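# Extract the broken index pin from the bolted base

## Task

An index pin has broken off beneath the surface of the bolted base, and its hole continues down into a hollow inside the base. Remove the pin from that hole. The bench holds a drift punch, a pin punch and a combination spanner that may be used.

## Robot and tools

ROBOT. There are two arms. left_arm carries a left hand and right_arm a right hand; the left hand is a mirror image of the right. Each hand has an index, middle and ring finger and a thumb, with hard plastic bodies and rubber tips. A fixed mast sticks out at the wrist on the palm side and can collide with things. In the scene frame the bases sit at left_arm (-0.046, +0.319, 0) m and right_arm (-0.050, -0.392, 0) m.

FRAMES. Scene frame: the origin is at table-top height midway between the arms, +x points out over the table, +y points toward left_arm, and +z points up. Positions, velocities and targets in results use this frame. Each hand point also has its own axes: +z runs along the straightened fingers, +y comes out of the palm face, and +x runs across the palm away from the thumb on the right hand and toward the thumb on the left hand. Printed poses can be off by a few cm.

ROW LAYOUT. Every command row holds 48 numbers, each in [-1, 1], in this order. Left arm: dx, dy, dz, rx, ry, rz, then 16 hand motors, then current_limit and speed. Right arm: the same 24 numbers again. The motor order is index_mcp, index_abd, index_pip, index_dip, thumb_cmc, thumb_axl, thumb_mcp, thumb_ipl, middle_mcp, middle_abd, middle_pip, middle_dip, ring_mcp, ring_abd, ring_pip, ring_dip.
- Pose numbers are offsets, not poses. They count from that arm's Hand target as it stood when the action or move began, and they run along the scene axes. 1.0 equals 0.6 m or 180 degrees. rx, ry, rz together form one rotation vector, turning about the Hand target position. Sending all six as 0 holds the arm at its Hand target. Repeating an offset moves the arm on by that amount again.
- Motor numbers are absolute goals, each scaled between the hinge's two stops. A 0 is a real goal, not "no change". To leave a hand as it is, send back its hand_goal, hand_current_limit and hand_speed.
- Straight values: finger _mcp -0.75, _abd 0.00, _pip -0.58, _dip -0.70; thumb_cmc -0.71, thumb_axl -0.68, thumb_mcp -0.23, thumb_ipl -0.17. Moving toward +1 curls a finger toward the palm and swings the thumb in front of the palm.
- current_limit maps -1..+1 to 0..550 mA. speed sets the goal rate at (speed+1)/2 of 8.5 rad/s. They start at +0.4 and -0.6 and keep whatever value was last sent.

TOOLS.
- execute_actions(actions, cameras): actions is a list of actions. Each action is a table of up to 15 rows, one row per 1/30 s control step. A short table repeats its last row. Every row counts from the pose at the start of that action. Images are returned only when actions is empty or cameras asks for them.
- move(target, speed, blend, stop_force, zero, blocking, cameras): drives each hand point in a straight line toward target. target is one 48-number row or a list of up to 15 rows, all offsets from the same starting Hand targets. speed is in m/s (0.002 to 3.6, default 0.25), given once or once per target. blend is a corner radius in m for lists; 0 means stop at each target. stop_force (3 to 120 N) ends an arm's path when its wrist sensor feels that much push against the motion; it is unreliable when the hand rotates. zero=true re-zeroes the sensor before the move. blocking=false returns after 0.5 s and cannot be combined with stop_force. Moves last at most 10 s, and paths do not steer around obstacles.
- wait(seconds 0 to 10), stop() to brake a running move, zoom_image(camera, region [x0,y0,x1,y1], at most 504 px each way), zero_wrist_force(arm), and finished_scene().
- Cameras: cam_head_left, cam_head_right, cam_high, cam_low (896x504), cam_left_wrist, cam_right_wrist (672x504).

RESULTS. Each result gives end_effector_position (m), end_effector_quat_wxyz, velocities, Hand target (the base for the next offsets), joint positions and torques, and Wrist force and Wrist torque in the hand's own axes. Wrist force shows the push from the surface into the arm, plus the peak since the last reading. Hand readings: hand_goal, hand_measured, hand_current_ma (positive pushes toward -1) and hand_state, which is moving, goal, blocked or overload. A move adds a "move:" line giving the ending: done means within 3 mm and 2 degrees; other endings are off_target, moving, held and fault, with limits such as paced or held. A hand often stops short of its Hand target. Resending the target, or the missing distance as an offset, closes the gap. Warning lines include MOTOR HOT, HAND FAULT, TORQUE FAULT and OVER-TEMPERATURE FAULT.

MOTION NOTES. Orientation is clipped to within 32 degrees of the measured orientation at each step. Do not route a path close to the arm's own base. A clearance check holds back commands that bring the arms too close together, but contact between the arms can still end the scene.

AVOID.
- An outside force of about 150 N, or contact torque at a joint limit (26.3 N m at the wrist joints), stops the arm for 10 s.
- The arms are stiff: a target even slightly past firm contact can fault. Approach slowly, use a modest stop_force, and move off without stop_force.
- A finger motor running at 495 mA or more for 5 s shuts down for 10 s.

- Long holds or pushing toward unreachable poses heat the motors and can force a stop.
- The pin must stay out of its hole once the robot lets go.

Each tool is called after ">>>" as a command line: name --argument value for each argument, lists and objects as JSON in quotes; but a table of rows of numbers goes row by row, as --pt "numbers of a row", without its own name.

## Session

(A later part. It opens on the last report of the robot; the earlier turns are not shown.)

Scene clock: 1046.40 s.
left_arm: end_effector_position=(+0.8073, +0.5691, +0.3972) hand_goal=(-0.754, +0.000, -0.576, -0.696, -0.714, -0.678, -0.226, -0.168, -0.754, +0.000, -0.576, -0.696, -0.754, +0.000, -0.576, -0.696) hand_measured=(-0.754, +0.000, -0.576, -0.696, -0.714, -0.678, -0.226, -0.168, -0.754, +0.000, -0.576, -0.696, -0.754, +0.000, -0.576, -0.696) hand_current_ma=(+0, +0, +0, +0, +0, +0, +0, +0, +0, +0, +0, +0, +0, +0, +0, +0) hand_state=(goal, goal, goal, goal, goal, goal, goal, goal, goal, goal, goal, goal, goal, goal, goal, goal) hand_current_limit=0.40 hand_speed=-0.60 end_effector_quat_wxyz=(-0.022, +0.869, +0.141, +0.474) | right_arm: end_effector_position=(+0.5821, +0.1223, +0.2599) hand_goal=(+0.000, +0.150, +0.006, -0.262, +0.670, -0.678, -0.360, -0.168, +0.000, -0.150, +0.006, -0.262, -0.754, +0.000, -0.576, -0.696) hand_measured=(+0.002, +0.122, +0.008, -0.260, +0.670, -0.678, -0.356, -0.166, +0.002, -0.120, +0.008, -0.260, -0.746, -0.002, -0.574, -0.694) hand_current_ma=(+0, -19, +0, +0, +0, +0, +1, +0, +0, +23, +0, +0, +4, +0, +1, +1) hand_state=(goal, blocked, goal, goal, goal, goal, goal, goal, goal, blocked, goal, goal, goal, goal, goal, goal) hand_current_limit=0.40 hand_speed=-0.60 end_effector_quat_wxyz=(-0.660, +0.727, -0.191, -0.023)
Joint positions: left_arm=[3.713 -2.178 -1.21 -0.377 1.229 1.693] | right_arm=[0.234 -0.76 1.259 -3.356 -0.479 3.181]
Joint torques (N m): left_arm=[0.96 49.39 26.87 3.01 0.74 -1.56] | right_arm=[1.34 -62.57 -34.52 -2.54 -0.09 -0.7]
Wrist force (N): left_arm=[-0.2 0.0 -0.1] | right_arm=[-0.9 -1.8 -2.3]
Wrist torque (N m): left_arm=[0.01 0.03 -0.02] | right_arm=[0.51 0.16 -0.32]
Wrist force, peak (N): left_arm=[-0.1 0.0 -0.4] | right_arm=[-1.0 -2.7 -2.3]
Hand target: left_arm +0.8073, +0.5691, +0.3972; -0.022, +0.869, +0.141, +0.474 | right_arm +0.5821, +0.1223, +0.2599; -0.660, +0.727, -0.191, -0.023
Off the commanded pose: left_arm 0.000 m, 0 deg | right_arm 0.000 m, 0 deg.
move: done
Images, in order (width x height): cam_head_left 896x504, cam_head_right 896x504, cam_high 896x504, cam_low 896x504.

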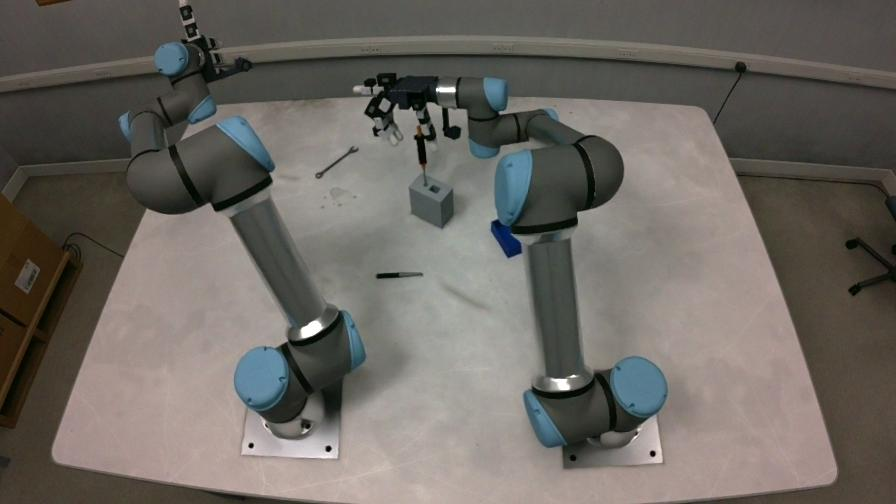

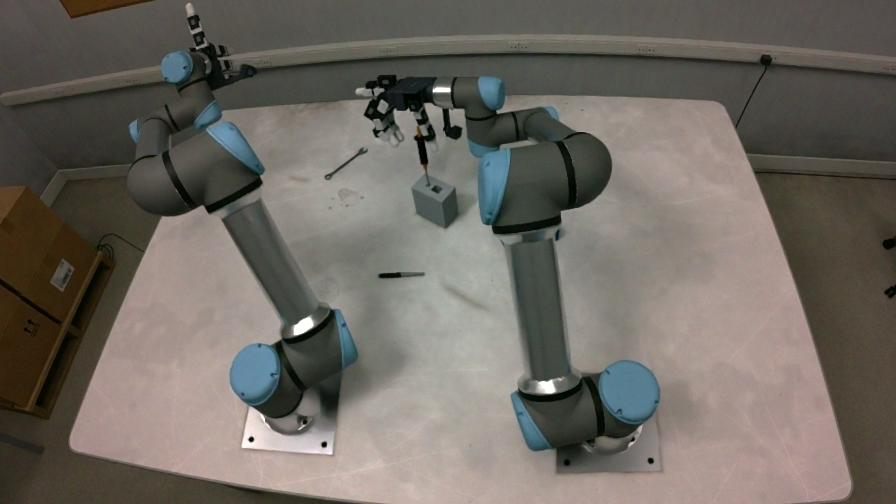

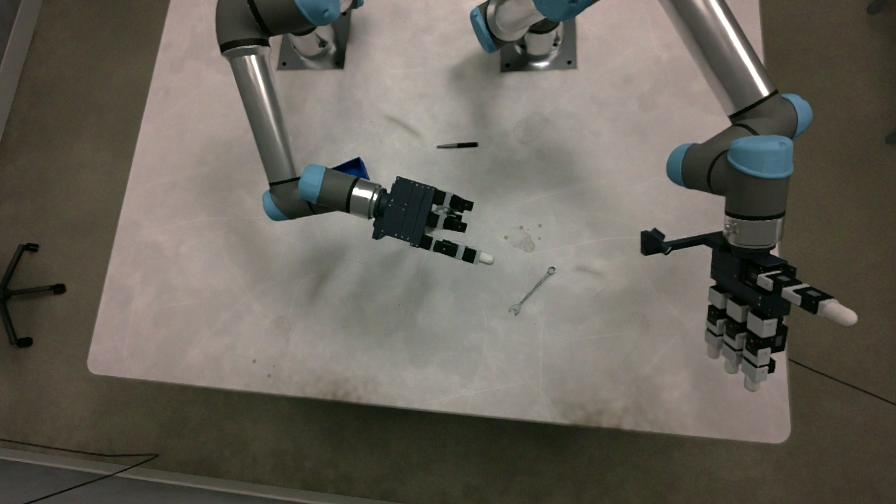

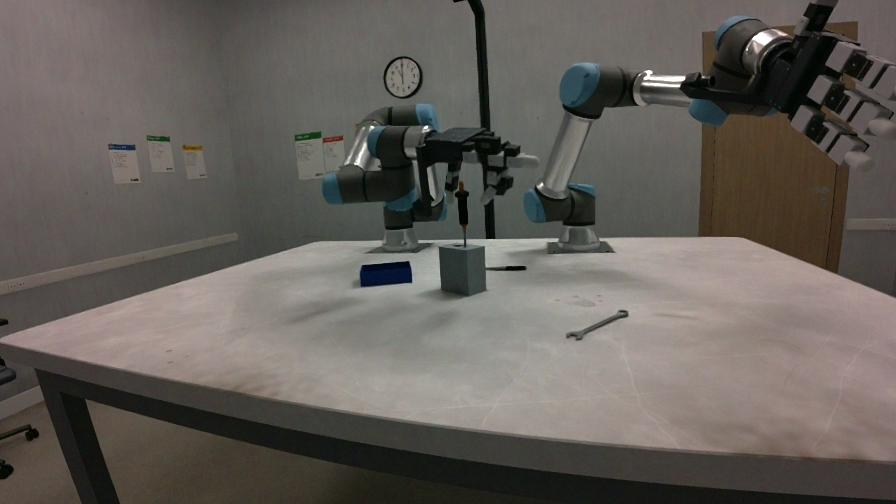

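>>> move --target '[0,0,0,0,0,0,-0.754,0,-0.576,-0.696,-0.714,-0.678,-0.226,-0.168,-0.754,0,-0.576,-0.696,-0.754,0,-0.576,-0.696,0.4,-0.6, -0.0167,-0.0297,0.0072,0,0,0,0,0.15,0.007,-0.261,0.671,-0.677,-0.36,-0.168,0,-0.15,0.007,-0.261,-0.754,0,-0.576,-0.696,0.4,-0.6]' --speed 0.05 --stop_force 4 --cameras '["cam_head_left","cam_head_right","cam_high","cam_low"]'

>>> zoom_image --camera "cam_low" --region '[400, 120, 520, 260]'

>>> zoom_image --camera "cam_head_left" --region '[370, 60, 480, 170]'

>>> zoom_image --camera "cam_high" --region '[380, 150, 480, 250]'

Scene clock: 1078.00 s.
left_arm: end_effector_position=(+0.8073, +0.5691, +0.3972) hand_goal=(-0.754, +0.000, -0.576, -0.696, -0.714, -0.678, -0.226, -0.168, -0.754, +0.000, -0.576, -0.696, -0.754, +0.000, -0.576, -0.696) hand_measured=(-0.754, +0.000, -0.576, -0.696, -0.714, -0.678, -0.226, -0.168, -0.754, +0.000, -0.576, -0.696, -0.754, +0.000, -0.576, -0.696) hand_current_ma=(+0, +0, +0, +0, +0, +0, +0, +0, +0, +0, +0, +0, +0, +0, +0, +0) hand_state=(goal, goal, goal, goal, goal, goal, goal, goal, goal, goal, goal, goal, goal, goal, goal, goal) hand_current_limit=0.40 hand_speed=-0.60 end_effector_quat_wxyz=(-0.022, +0.869, +0.141, +0.474) | right_arm: end_effector_position=(+0.5721, +0.1045, +0.2642) hand_goal=(+0.000, +0.150, +0.006, -0.262, +0.670, -0.678, -0.360, -0.168, +0.000, -0.150, +0.006, -0.262, -0.754, +0.000, -0.576, -0.696) hand_measured=(+0.002, +0.122, +0.008, -0.260, +0.670, -0.678, -0.356, -0.166, +0.002, -0.120, +0.008, -0.260, -0.746, -0.002, -0.574, -0.694) hand_current_ma=(+0, -19, +0, +0, +0, +0, +1, +0, +0, +23, +0, +0, +4, +0, +1, +1) hand_state=(goal, blocked, goal, goal, goal, goal, goal, goal, goal, blocked, goal, goal, goal, goal, goal, goal) hand_current_limit=0.40 hand_speed=-0.60 end_effector_quat_wxyz=(-0.660, +0.727, -0.191, -0.023)
Joint positions: left_arm=[3.713 -2.178 -1.21 -0.377 1.229 1.693] | right_arm=[0.211 -0.804 1.328 -3.369 -0.457 3.167]
Joint torques (N m): left_arm=[1.09 49.72 24.74 3.14 0.81 -1.48] | right_arm=[9.72 -40.73 -34.05 -0.07 -0.91 1.85]
Wrist force (N): left_arm=[-0.2 0.0 -0.1] | right_arm=[-0.6 -2.5 -2.4]
Wrist torque (N m): left_arm=[0.00 0.02 -0.02] | right_arm=[0.43 0.14 -0.09]
Wrist force, peak (N): left_arm=[-0.2 -0.2 -0.4] | right_arm=[-0.7 -2.3 -2.6]
Hand target: left_arm +0.8073, +0.5691, +0.3972; -0.022, +0.869, +0.141, +0.474 | right_arm +0.5721, +0.1045, +0.2642; -0.660, +0.727, -0.191, -0.023
Off the commanded pose: left_arm 0.000 m, 0 deg | right_arm 0.000 m, 0 deg.
move: done
Images, in order (width x height): cam_head_left 896x504, cam_head_right 896x504, cam_high 896x504, cam_low 896x504.

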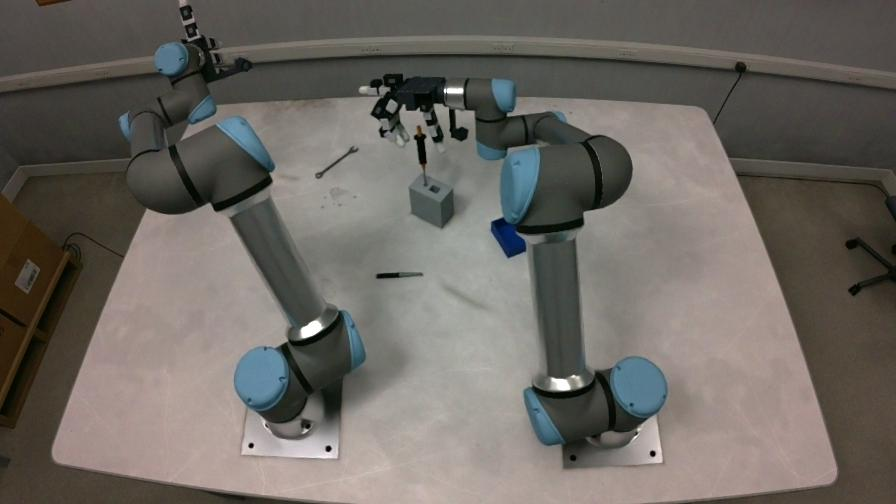

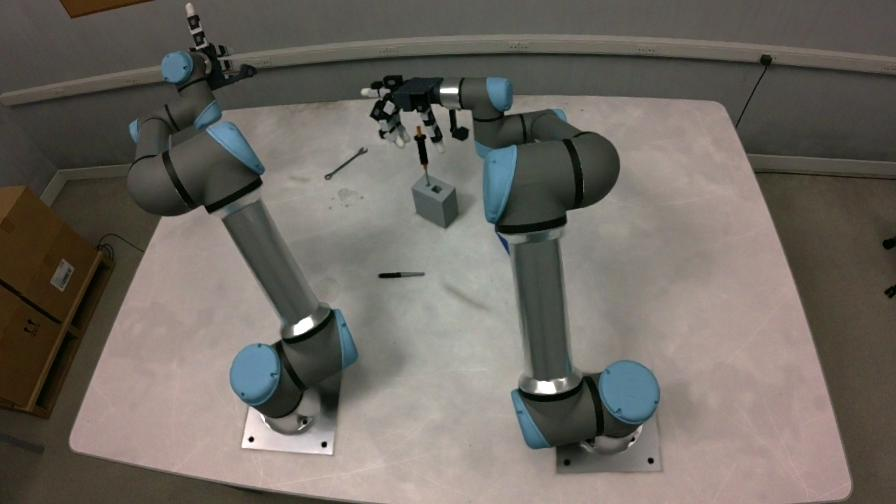

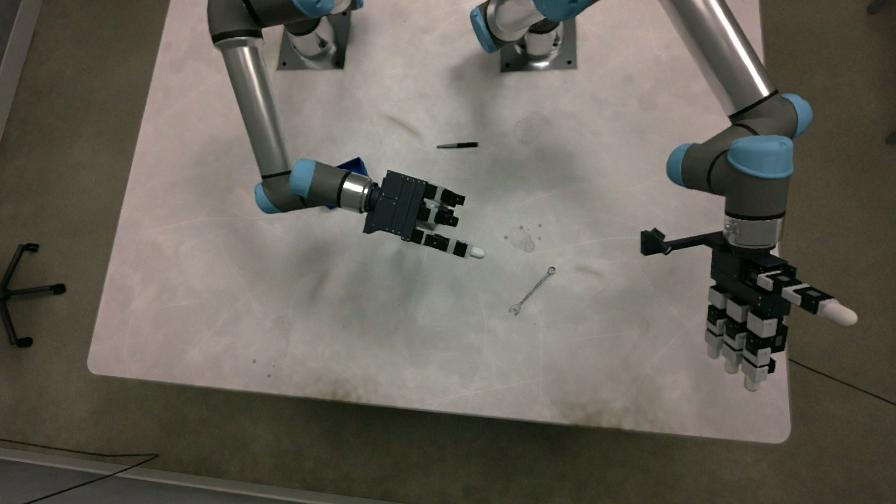

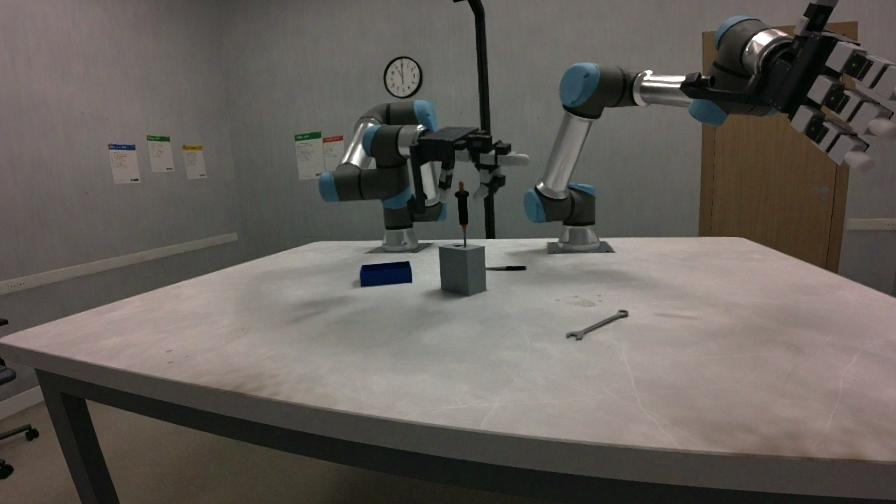

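Scaled by 3.600 from the camera's 896x504 image, which has a finer 1280x720 frame.

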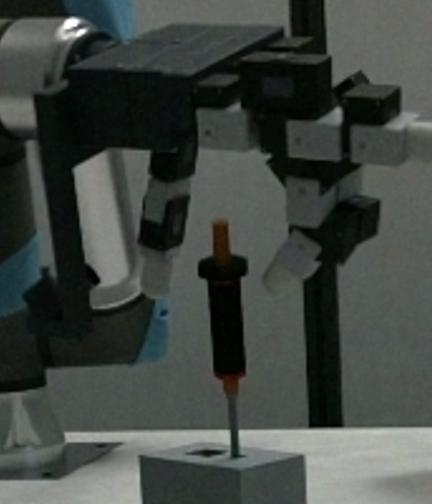

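Scaled by 4.582 from the camera's 896x504 image, which has a finer 1280x720 frame.

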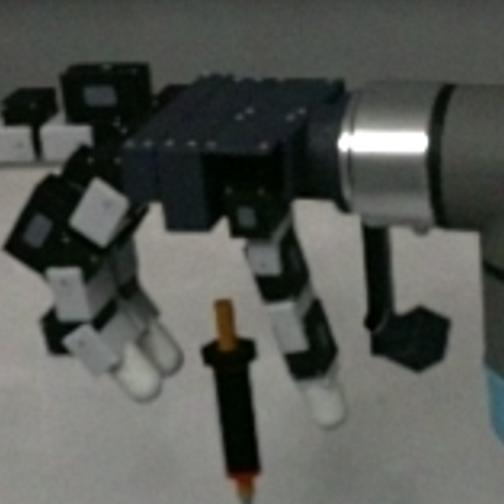

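Scaled by 5.040 from the camera's 896x504 image, which has a finer 1280x720 frame.

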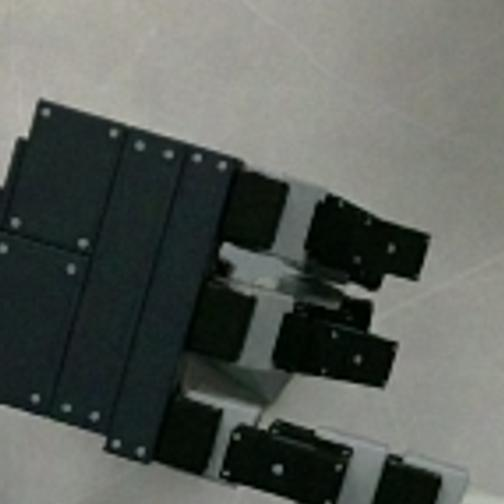

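>>> move --target '[0,0,0,0,0,0,-0.754,0,-0.576,-0.696,-0.714,-0.678,-0.226,-0.168,-0.754,0,-0.576,-0.696,-0.754,0,-0.576,-0.696,0.4,-0.6, -0.018,-0.0033,-0.0554,0,0,0,0,0.15,0.007,-0.261,0.671,-0.677,-0.36,-0.168,0,-0.15,0.007,-0.261,-0.754,0,-0.576,-0.696,0.4,-0.6]' --speed 0.04 --stop_force 4 --cameras '["cam_head_left","cam_head_right","cam_high","cam_low","cam_right_wrist"]'

>>> zoom_image --camera "cam_low" --region '[400, 120, 520, 260]'

>>> zoom_image --camera "cam_head_left" --region '[370, 60, 480, 170]'

Scene clock: 1088.20 s.
left_arm: end_effector_position=(+0.8073, +0.5691, +0.3972) hand_goal=(-0.754, +0.000, -0.576, -0.696, -0.714, -0.678, -0.226, -0.168, -0.754, +0.000, -0.576, -0.696, -0.754, +0.000, -0.576, -0.696) hand_measured=(-0.754, +0.000, -0.576, -0.696, -0.714, -0.678, -0.226, -0.168, -0.754, +0.000, -0.576, -0.696, -0.754, +0.000, -0.576, -0.696) hand_current_ma=(+0, +0, +0, +0, +0, +0, +0, +0, +0, +0, +0, +0, +0, +0, +0, +0) hand_state=(goal, goal, goal, goal, goal, goal, goal, goal, goal, goal, goal, goal, goal, goal, goal, goal) hand_current_limit=0.40 hand_speed=-0.60 end_effector_quat_wxyz=(-0.022, +0.869, +0.141, +0.474) | right_arm: end_effector_position=(+0.5613, +0.1025, +0.2310) hand_goal=(+0.000, +0.150, +0.006, -0.262, +0.670, -0.678, -0.360, -0.168, +0.000, -0.150, +0.006, -0.262, -0.754, +0.000, -0.576, -0.696) hand_measured=(+0.002, +0.122, +0.008, -0.260, +0.670, -0.678, -0.356, -0.166, +0.002, -0.120, +0.008, -0.260, -0.746, -0.002, -0.574, -0.694) hand_current_ma=(+0, -19, +0, +0, +0, +0, +1, +0, +0, +23, +0, +0, +4, +0, +1, +1) hand_state=(goal, blocked, goal, goal, goal, goal, goal, goal, goal, blocked, goal, goal, goal, goal, goal, goal) hand_current_limit=0.40 hand_speed=-0.60 end_effector_quat_wxyz=(-0.660, +0.727, -0.191, -0.023)
Joint positions: left_arm=[3.713 -2.178 -1.21 -0.377 1.229 1.693] | right_arm=[0.212 -0.784 1.389 -3.451 -0.458 3.167]
Joint torques (N m): left_arm=[0.13 49.95 25.23 3.1 0.77 -1.48] | right_arm=[4.59 -60.84 -33.42 -1.09 -0.41 0.04]
Wrist force (N): left_arm=[-0.3 -0.1 0.0] | right_arm=[-0.6 -2.1 -2.5]
Wrist torque (N m): left_arm=[-0.01 0.04 -0.02] | right_arm=[0.46 0.13 -0.16]
Wrist force, peak (N): left_arm=[-0.4 -0.1 -0.2] | right_arm=[-0.7 -2.9 -2.2]
Hand target: left_arm +0.8073, +0.5691, +0.3972; -0.022, +0.869, +0.141, +0.474 | right_arm +0.5613, +0.1025, +0.2310; -0.660, +0.727, -0.191, -0.023
Off the commanded pose: left_arm 0.000 m, 0 deg | right_arm 0.000 m, 0 deg.
move: done
Images, in order (width x height): cam_head_left 896x504, cam_head_right 896x504, cam_high 896x504, cam_low 896x504, cam_right_wrist 672x504.

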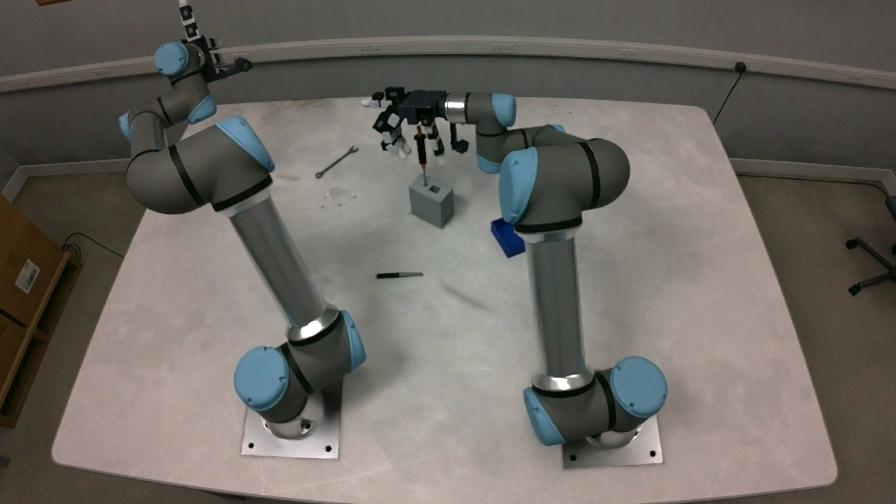

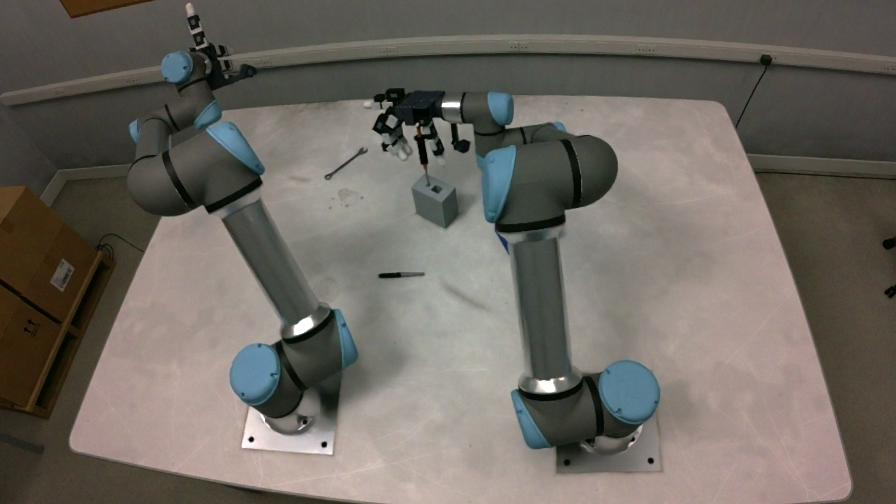

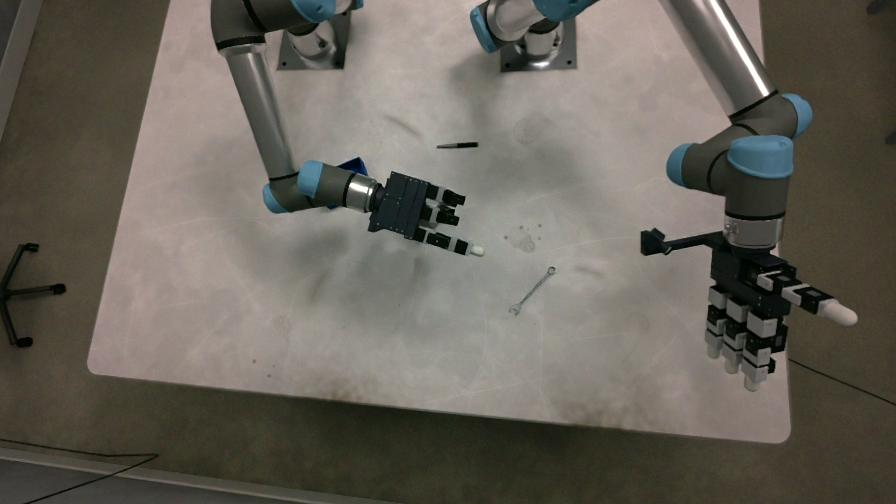

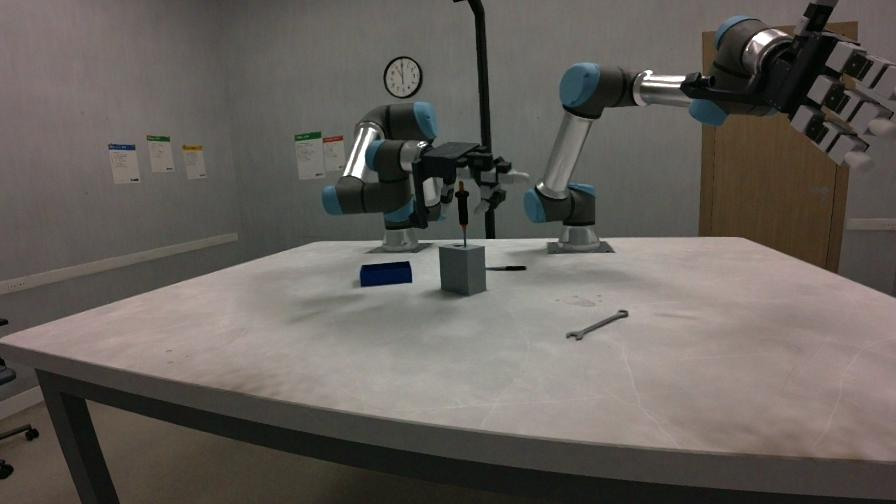

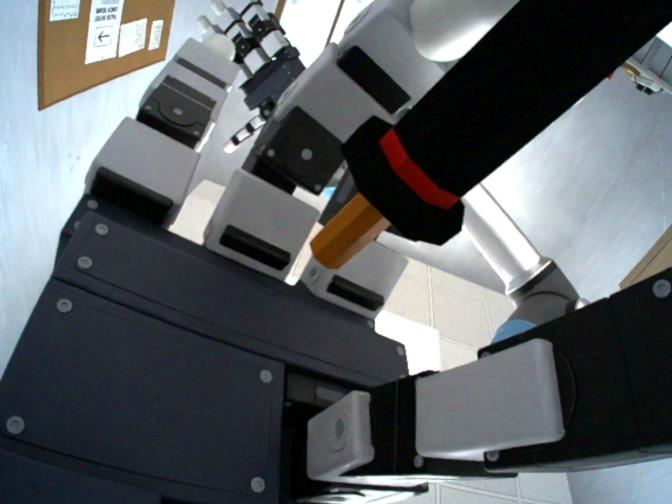

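Scaled by 3.600 from the camera's 896x504 image, which has a finer 1280x720 frame.

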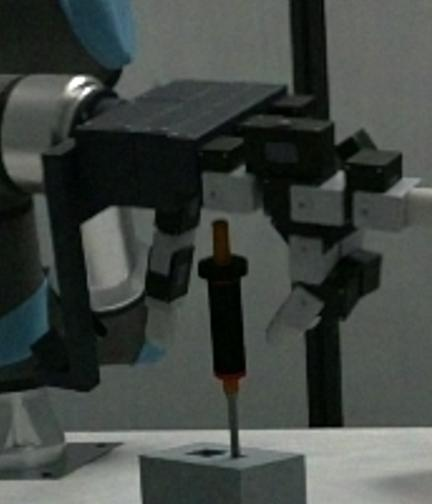

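Scaled by 4.582 from the camera's 896x504 image, which has a finer 1280x720 frame.

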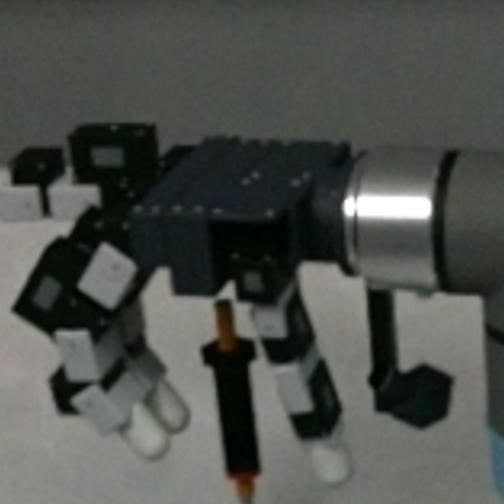

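>>> move --target '[0,0,0,0,0,0,-0.754,0,-0.576,-0.696,-0.714,-0.678,-0.226,-0.168,-0.754,0,-0.576,-0.696,-0.754,0,-0.576,-0.696,0.4,-0.6, -0.0165,-0.003,-0.0506,0,0,0,0,0.15,0.007,-0.261,0.671,-0.677,-0.36,-0.168,0,-0.15,0.007,-0.261,-0.754,0,-0.576,-0.696,0.4,-0.6]' --speed 0.015 --stop_force 3 --cameras '["cam_head_left","cam_head_right","cam_high","cam_low","cam_right_wrist"]'

>>> zoom_image --camera "cam_low" --region '[400, 120, 520, 260]'

>>> zoom_image --camera "cam_head_left" --region '[370, 60, 480, 170]'

Scene clock: 1098.50 s.
left_arm: end_effector_position=(+0.8073, +0.5691, +0.3972) hand_goal=(-0.754, +0.000, -0.576, -0.696, -0.714, -0.678, -0.226, -0.168, -0.754, +0.000, -0.576, -0.696, -0.754, +0.000, -0.576, -0.696) hand_measured=(-0.754, +0.000, -0.576, -0.696, -0.714, -0.678, -0.226, -0.168, -0.754, +0.000, -0.576, -0.696, -0.754, +0.000, -0.576, -0.696) hand_current_ma=(+0, +0, +0, +0, +0, +0, +0, +0, +0, +0, +0, +0, +0, +0, +0, +0) hand_state=(goal, goal, goal, goal, goal, goal, goal, goal, goal, goal, goal, goal, goal, goal, goal, goal) hand_current_limit=0.40 hand_speed=-0.60 end_effector_quat_wxyz=(-0.022, +0.869, +0.141, +0.474) | right_arm: end_effector_position=(+0.5532, +0.1011, +0.2064) hand_goal=(+0.000, +0.150, +0.006, -0.262, +0.670, -0.678, -0.360, -0.168, +0.000, -0.150, +0.006, -0.262, -0.754, +0.000, -0.576, -0.696) hand_measured=(+0.002, +0.122, +0.008, -0.260, +0.670, -0.678, -0.356, -0.166, +0.002, -0.120, +0.008, -0.260, -0.744, -0.002, -0.574, -0.694) hand_current_ma=(+0, -19, +0, +0, +0, +0, +1, +0, +0, +23, +0, +0, +4, +0, +1, +1) hand_state=(goal, blocked, goal, goal, goal, goal, goal, goal, goal, blocked, goal, goal, goal, goal, goal, goal) hand_current_limit=0.40 hand_speed=-0.60 end_effector_quat_wxyz=(-0.660, +0.727, -0.191, -0.023)
Joint positions: left_arm=[3.713 -2.178 -1.21 -0.377 1.229 1.693] | right_arm=[0.212 -0.764 1.429 -3.511 -0.458 3.167]
Joint torques (N m): left_arm=[0.14 49.61 26.28 3.16 0.86 -1.37] | right_arm=[6.72 -60.81 -32.27 -2.76 1.24 0.26]
Wrist force (N): left_arm=[-0.1 0.0 -0.3] | right_arm=[-0.7 -2.0 -2.5]
Wrist torque (N m): left_arm=[0.02 0.00 -0.01] | right_arm=[0.50 0.15 -0.20]
Wrist force, peak (N): left_arm=[-0.4 0.0 -0.1] | right_arm=[-0.7 -22.0 -2.5]
Hand target: left_arm +0.8073, +0.5691, +0.3972; -0.022, +0.869, +0.141, +0.474 | right_arm +0.5532, +0.1011, +0.2064; -0.660, +0.727, -0.191, -0.023 (not the last commanded pose)
Off the commanded pose: left_arm 0.000 m, 0 deg | right_arm 0.006 m, 0 deg.
move: contact (right_arm)
Images, in order (width x height): cam_head_left 896x504, cam_head_right 896x504, cam_high 896x504, cam_low 896x504, cam_right_wrist 672x504.

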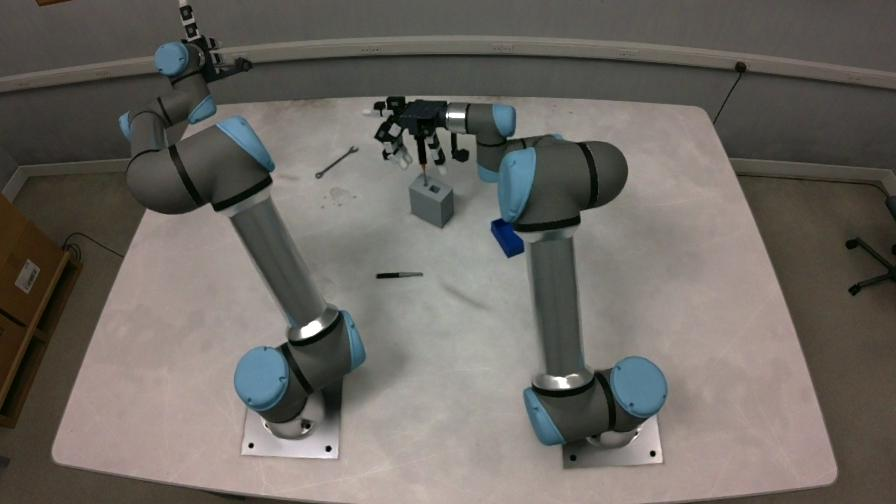

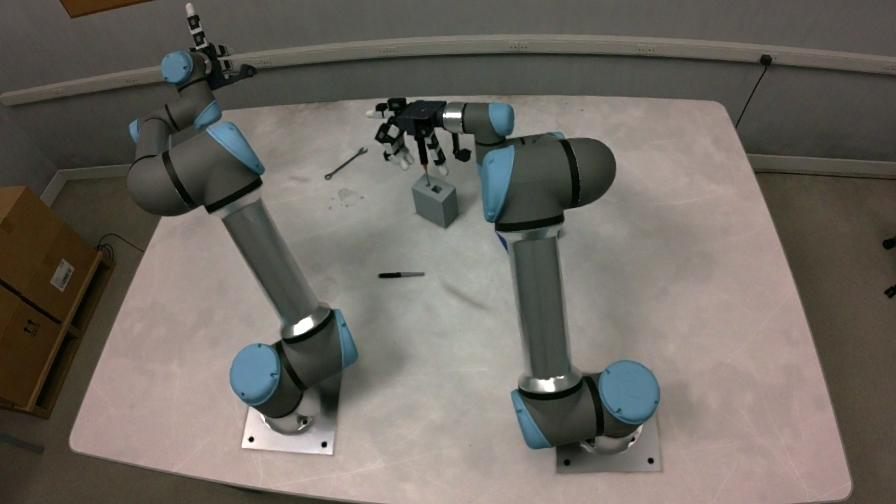

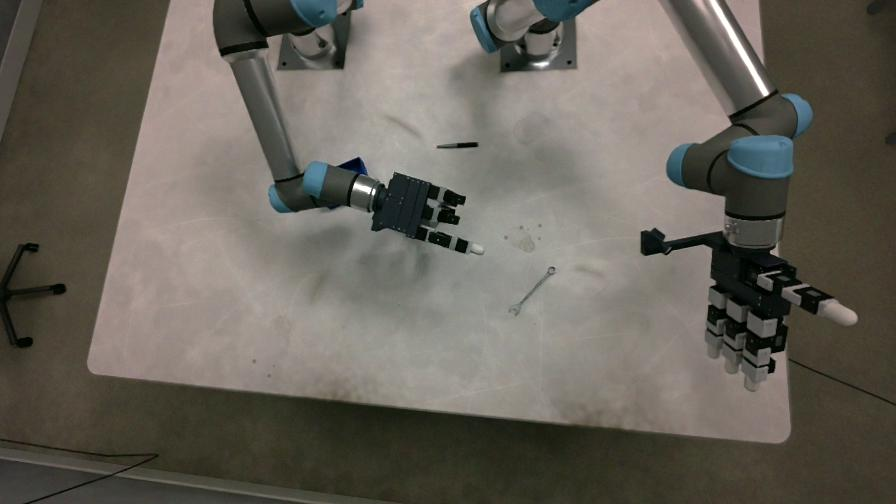

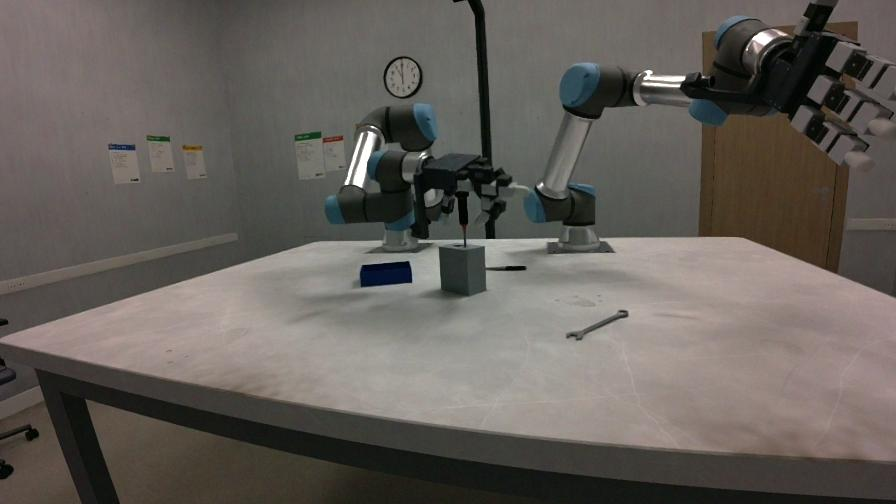

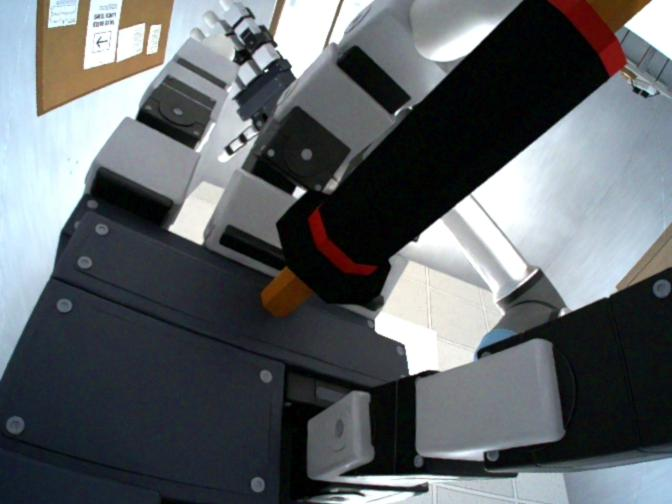

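Scaled by 3.600 from the camera's 896x504 image, which has a finer 1280x720 frame.

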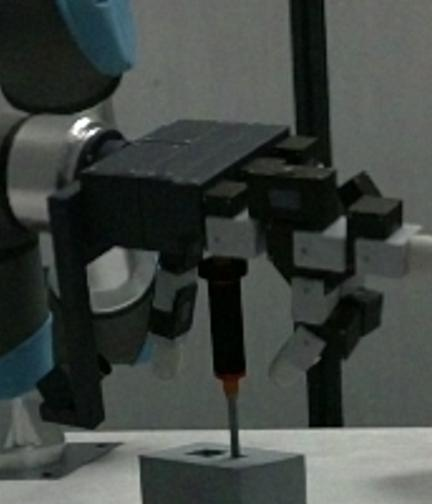

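Scaled by 4.582 from the camera's 896x504 image, which has a finer 1280x720 frame.

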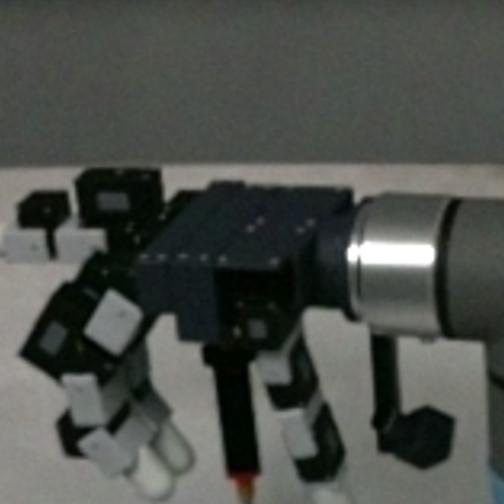

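>>> move --pt "0 0 0 0 0 0 -0.754 0 -0.576 -0.696 -0.714 -0.678 -0.226 -0.168 -0.754 0 -0.576 -0.696 -0.754 0 -0.576 -0.696 0.4 -0.6 0 0 0 0 0 0 0.11 0.15 0.124 0 0.671 -0.677 -0.258 -0.168 0.11 -0.15 0.124 0 -0.754 0 -0.576 -0.696 0.2 -0.85" --pt "0 0 0 0 0 0 -0.754 0 -0.576 -0.696 -0.714 -0.678 -0.226 -0.168 -0.754 0 -0.576 -0.696 -0.754 0 -0.576 -0.696 0.4 -0.6 0 0 0 0 0 0 0.25 0.15 0.2 0.02 0.671 -0.677 0.0 -0.1 0.25 -0.15 0.2 0.02 -0.754 0 -0.576 -0.696 0.2 -0.85" --speed 0.015 --cameras '["cam_head_left","cam_low","cam_right_wrist"]'

>>> zoom_image --camera "cam_low" --region '[400, 120, 520, 260]'

>>> zoom_image --camera "cam_head_left" --region '[370, 90, 480, 200]'

Scene clock: 1113.03 s.
left_arm: end_effector_position=(+0.8073, +0.5691, +0.3972) hand_goal=(-0.754, +0.000, -0.576, -0.696, -0.714, -0.678, -0.226, -0.168, -0.754, +0.000, -0.576, -0.696, -0.754, +0.000, -0.576, -0.696) hand_measured=(-0.754, +0.000, -0.576, -0.696, -0.714, -0.678, -0.226, -0.168, -0.754, +0.000, -0.576, -0.696, -0.754, +0.000, -0.576, -0.696) hand_current_ma=(+0, +0, +0, +0, +0, +0, +0, +0, +0, +0, +0, +0, +0, +0, +0, +0) hand_state=(goal, goal, goal, goal, goal, goal, goal, goal, goal, goal, goal, goal, goal, goal, goal, goal) hand_current_limit=0.40 hand_speed=-0.60 end_effector_quat_wxyz=(-0.022, +0.869, +0.141, +0.474) | right_arm: end_effector_position=(+0.5532, +0.1011, +0.2064) hand_goal=(+0.250, +0.150, +0.200, +0.020, +0.670, -0.678, +0.000, -0.100, +0.250, -0.150, +0.200, +0.020, -0.754, +0.000, -0.576, -0.696) hand_measured=(+0.224, +0.144, +0.206, +0.036, +0.660, -0.684, -0.076, -0.104, +0.226, -0.140, +0.188, +0.016, -0.744, -0.002, -0.574, -0.694) hand_current_ma=(-23, -1, +2, +10, -5, -3, -209, -2, -20, +4, -5, -1, +4, +0, +1, +1) hand_state=(blocked, goal, goal, goal, goal, goal, blocked, goal, blocked, goal, goal, goal, goal, goal, goal, goal) hand_current_limit=0.20 hand_speed=-0.85 end_effector_quat_wxyz=(-0.660, +0.727, -0.191, -0.023)
Joint positions: left_arm=[3.713 -2.178 -1.21 -0.377 1.229 1.693] | right_arm=[0.212 -0.764 1.429 -3.511 -0.458 3.167]
Joint torques (N m): left_arm=[0.22 49.58 25.68 2.95 0.9 -1.67] | right_arm=[-5.45 -58.11 -30.91 -2.73 0.32 -1.66]
Wrist force (N): left_arm=[-0.2 0.0 -0.2] | right_arm=[-1.5 -1.9 -2.2]
Wrist torque (N m): left_arm=[0.01 0.02 -0.01] | right_arm=[0.54 0.19 -0.17]
Wrist force, peak (N): left_arm=[-0.3 0.1 -0.4] | right_arm=[-0.8 -2.2 -3.0]
Hand target: left_arm +0.8073, +0.5691, +0.3972; -0.022, +0.869, +0.141, +0.474 | right_arm +0.5532, +0.1011, +0.2064; -0.660, +0.727, -0.191, -0.023
Off the commanded pose: left_arm 0.000 m, 0 deg | right_arm 0.000 m, 0 deg.
move: done
Images, in order (width x height): cam_head_left 896x504, cam_low 896x504, cam_right_wrist 672x504.

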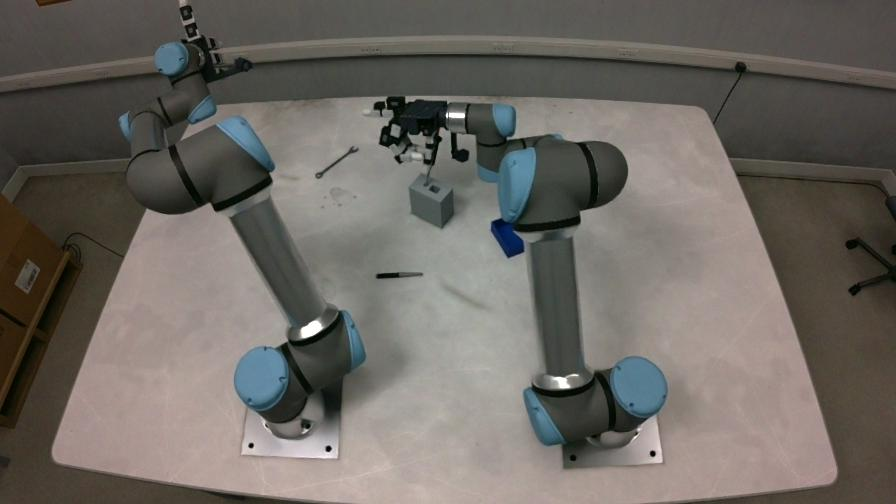

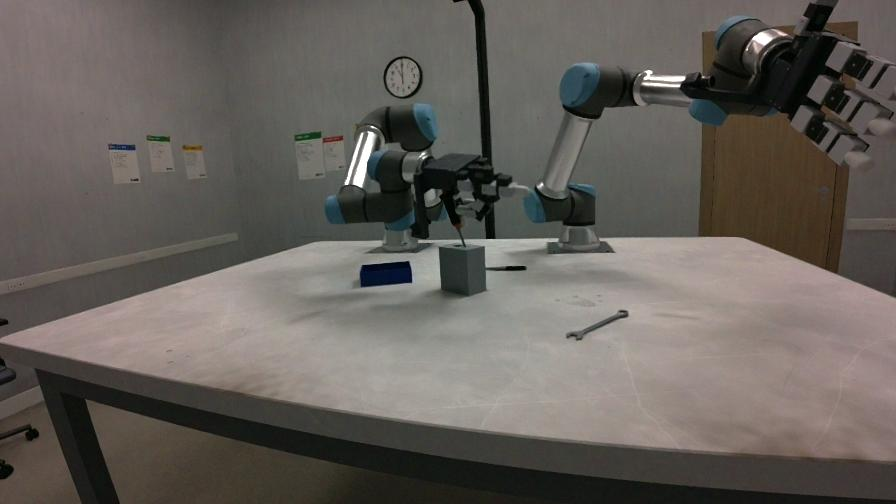

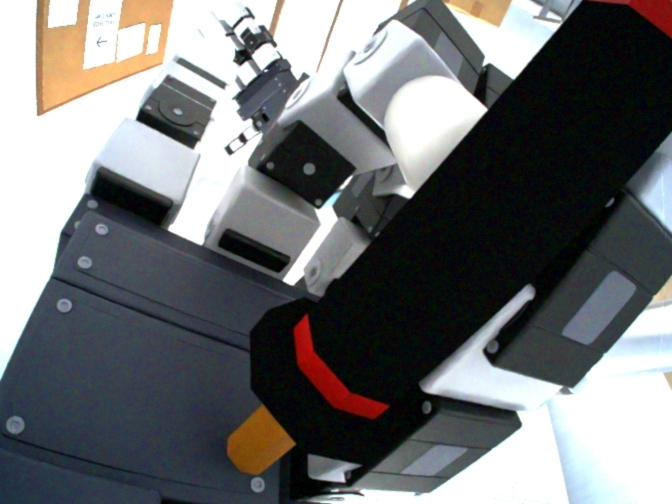

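Scaled by 3.600 from the camera's 896x504 image, which has a finer 1280x720 frame.

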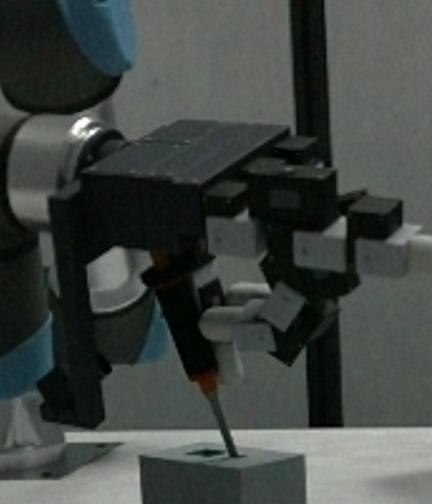

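Scaled by 4.582 from the camera's 896x504 image, which has a finer 1280x720 frame.

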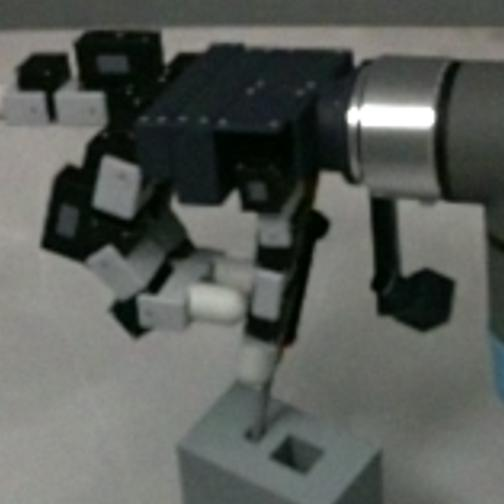

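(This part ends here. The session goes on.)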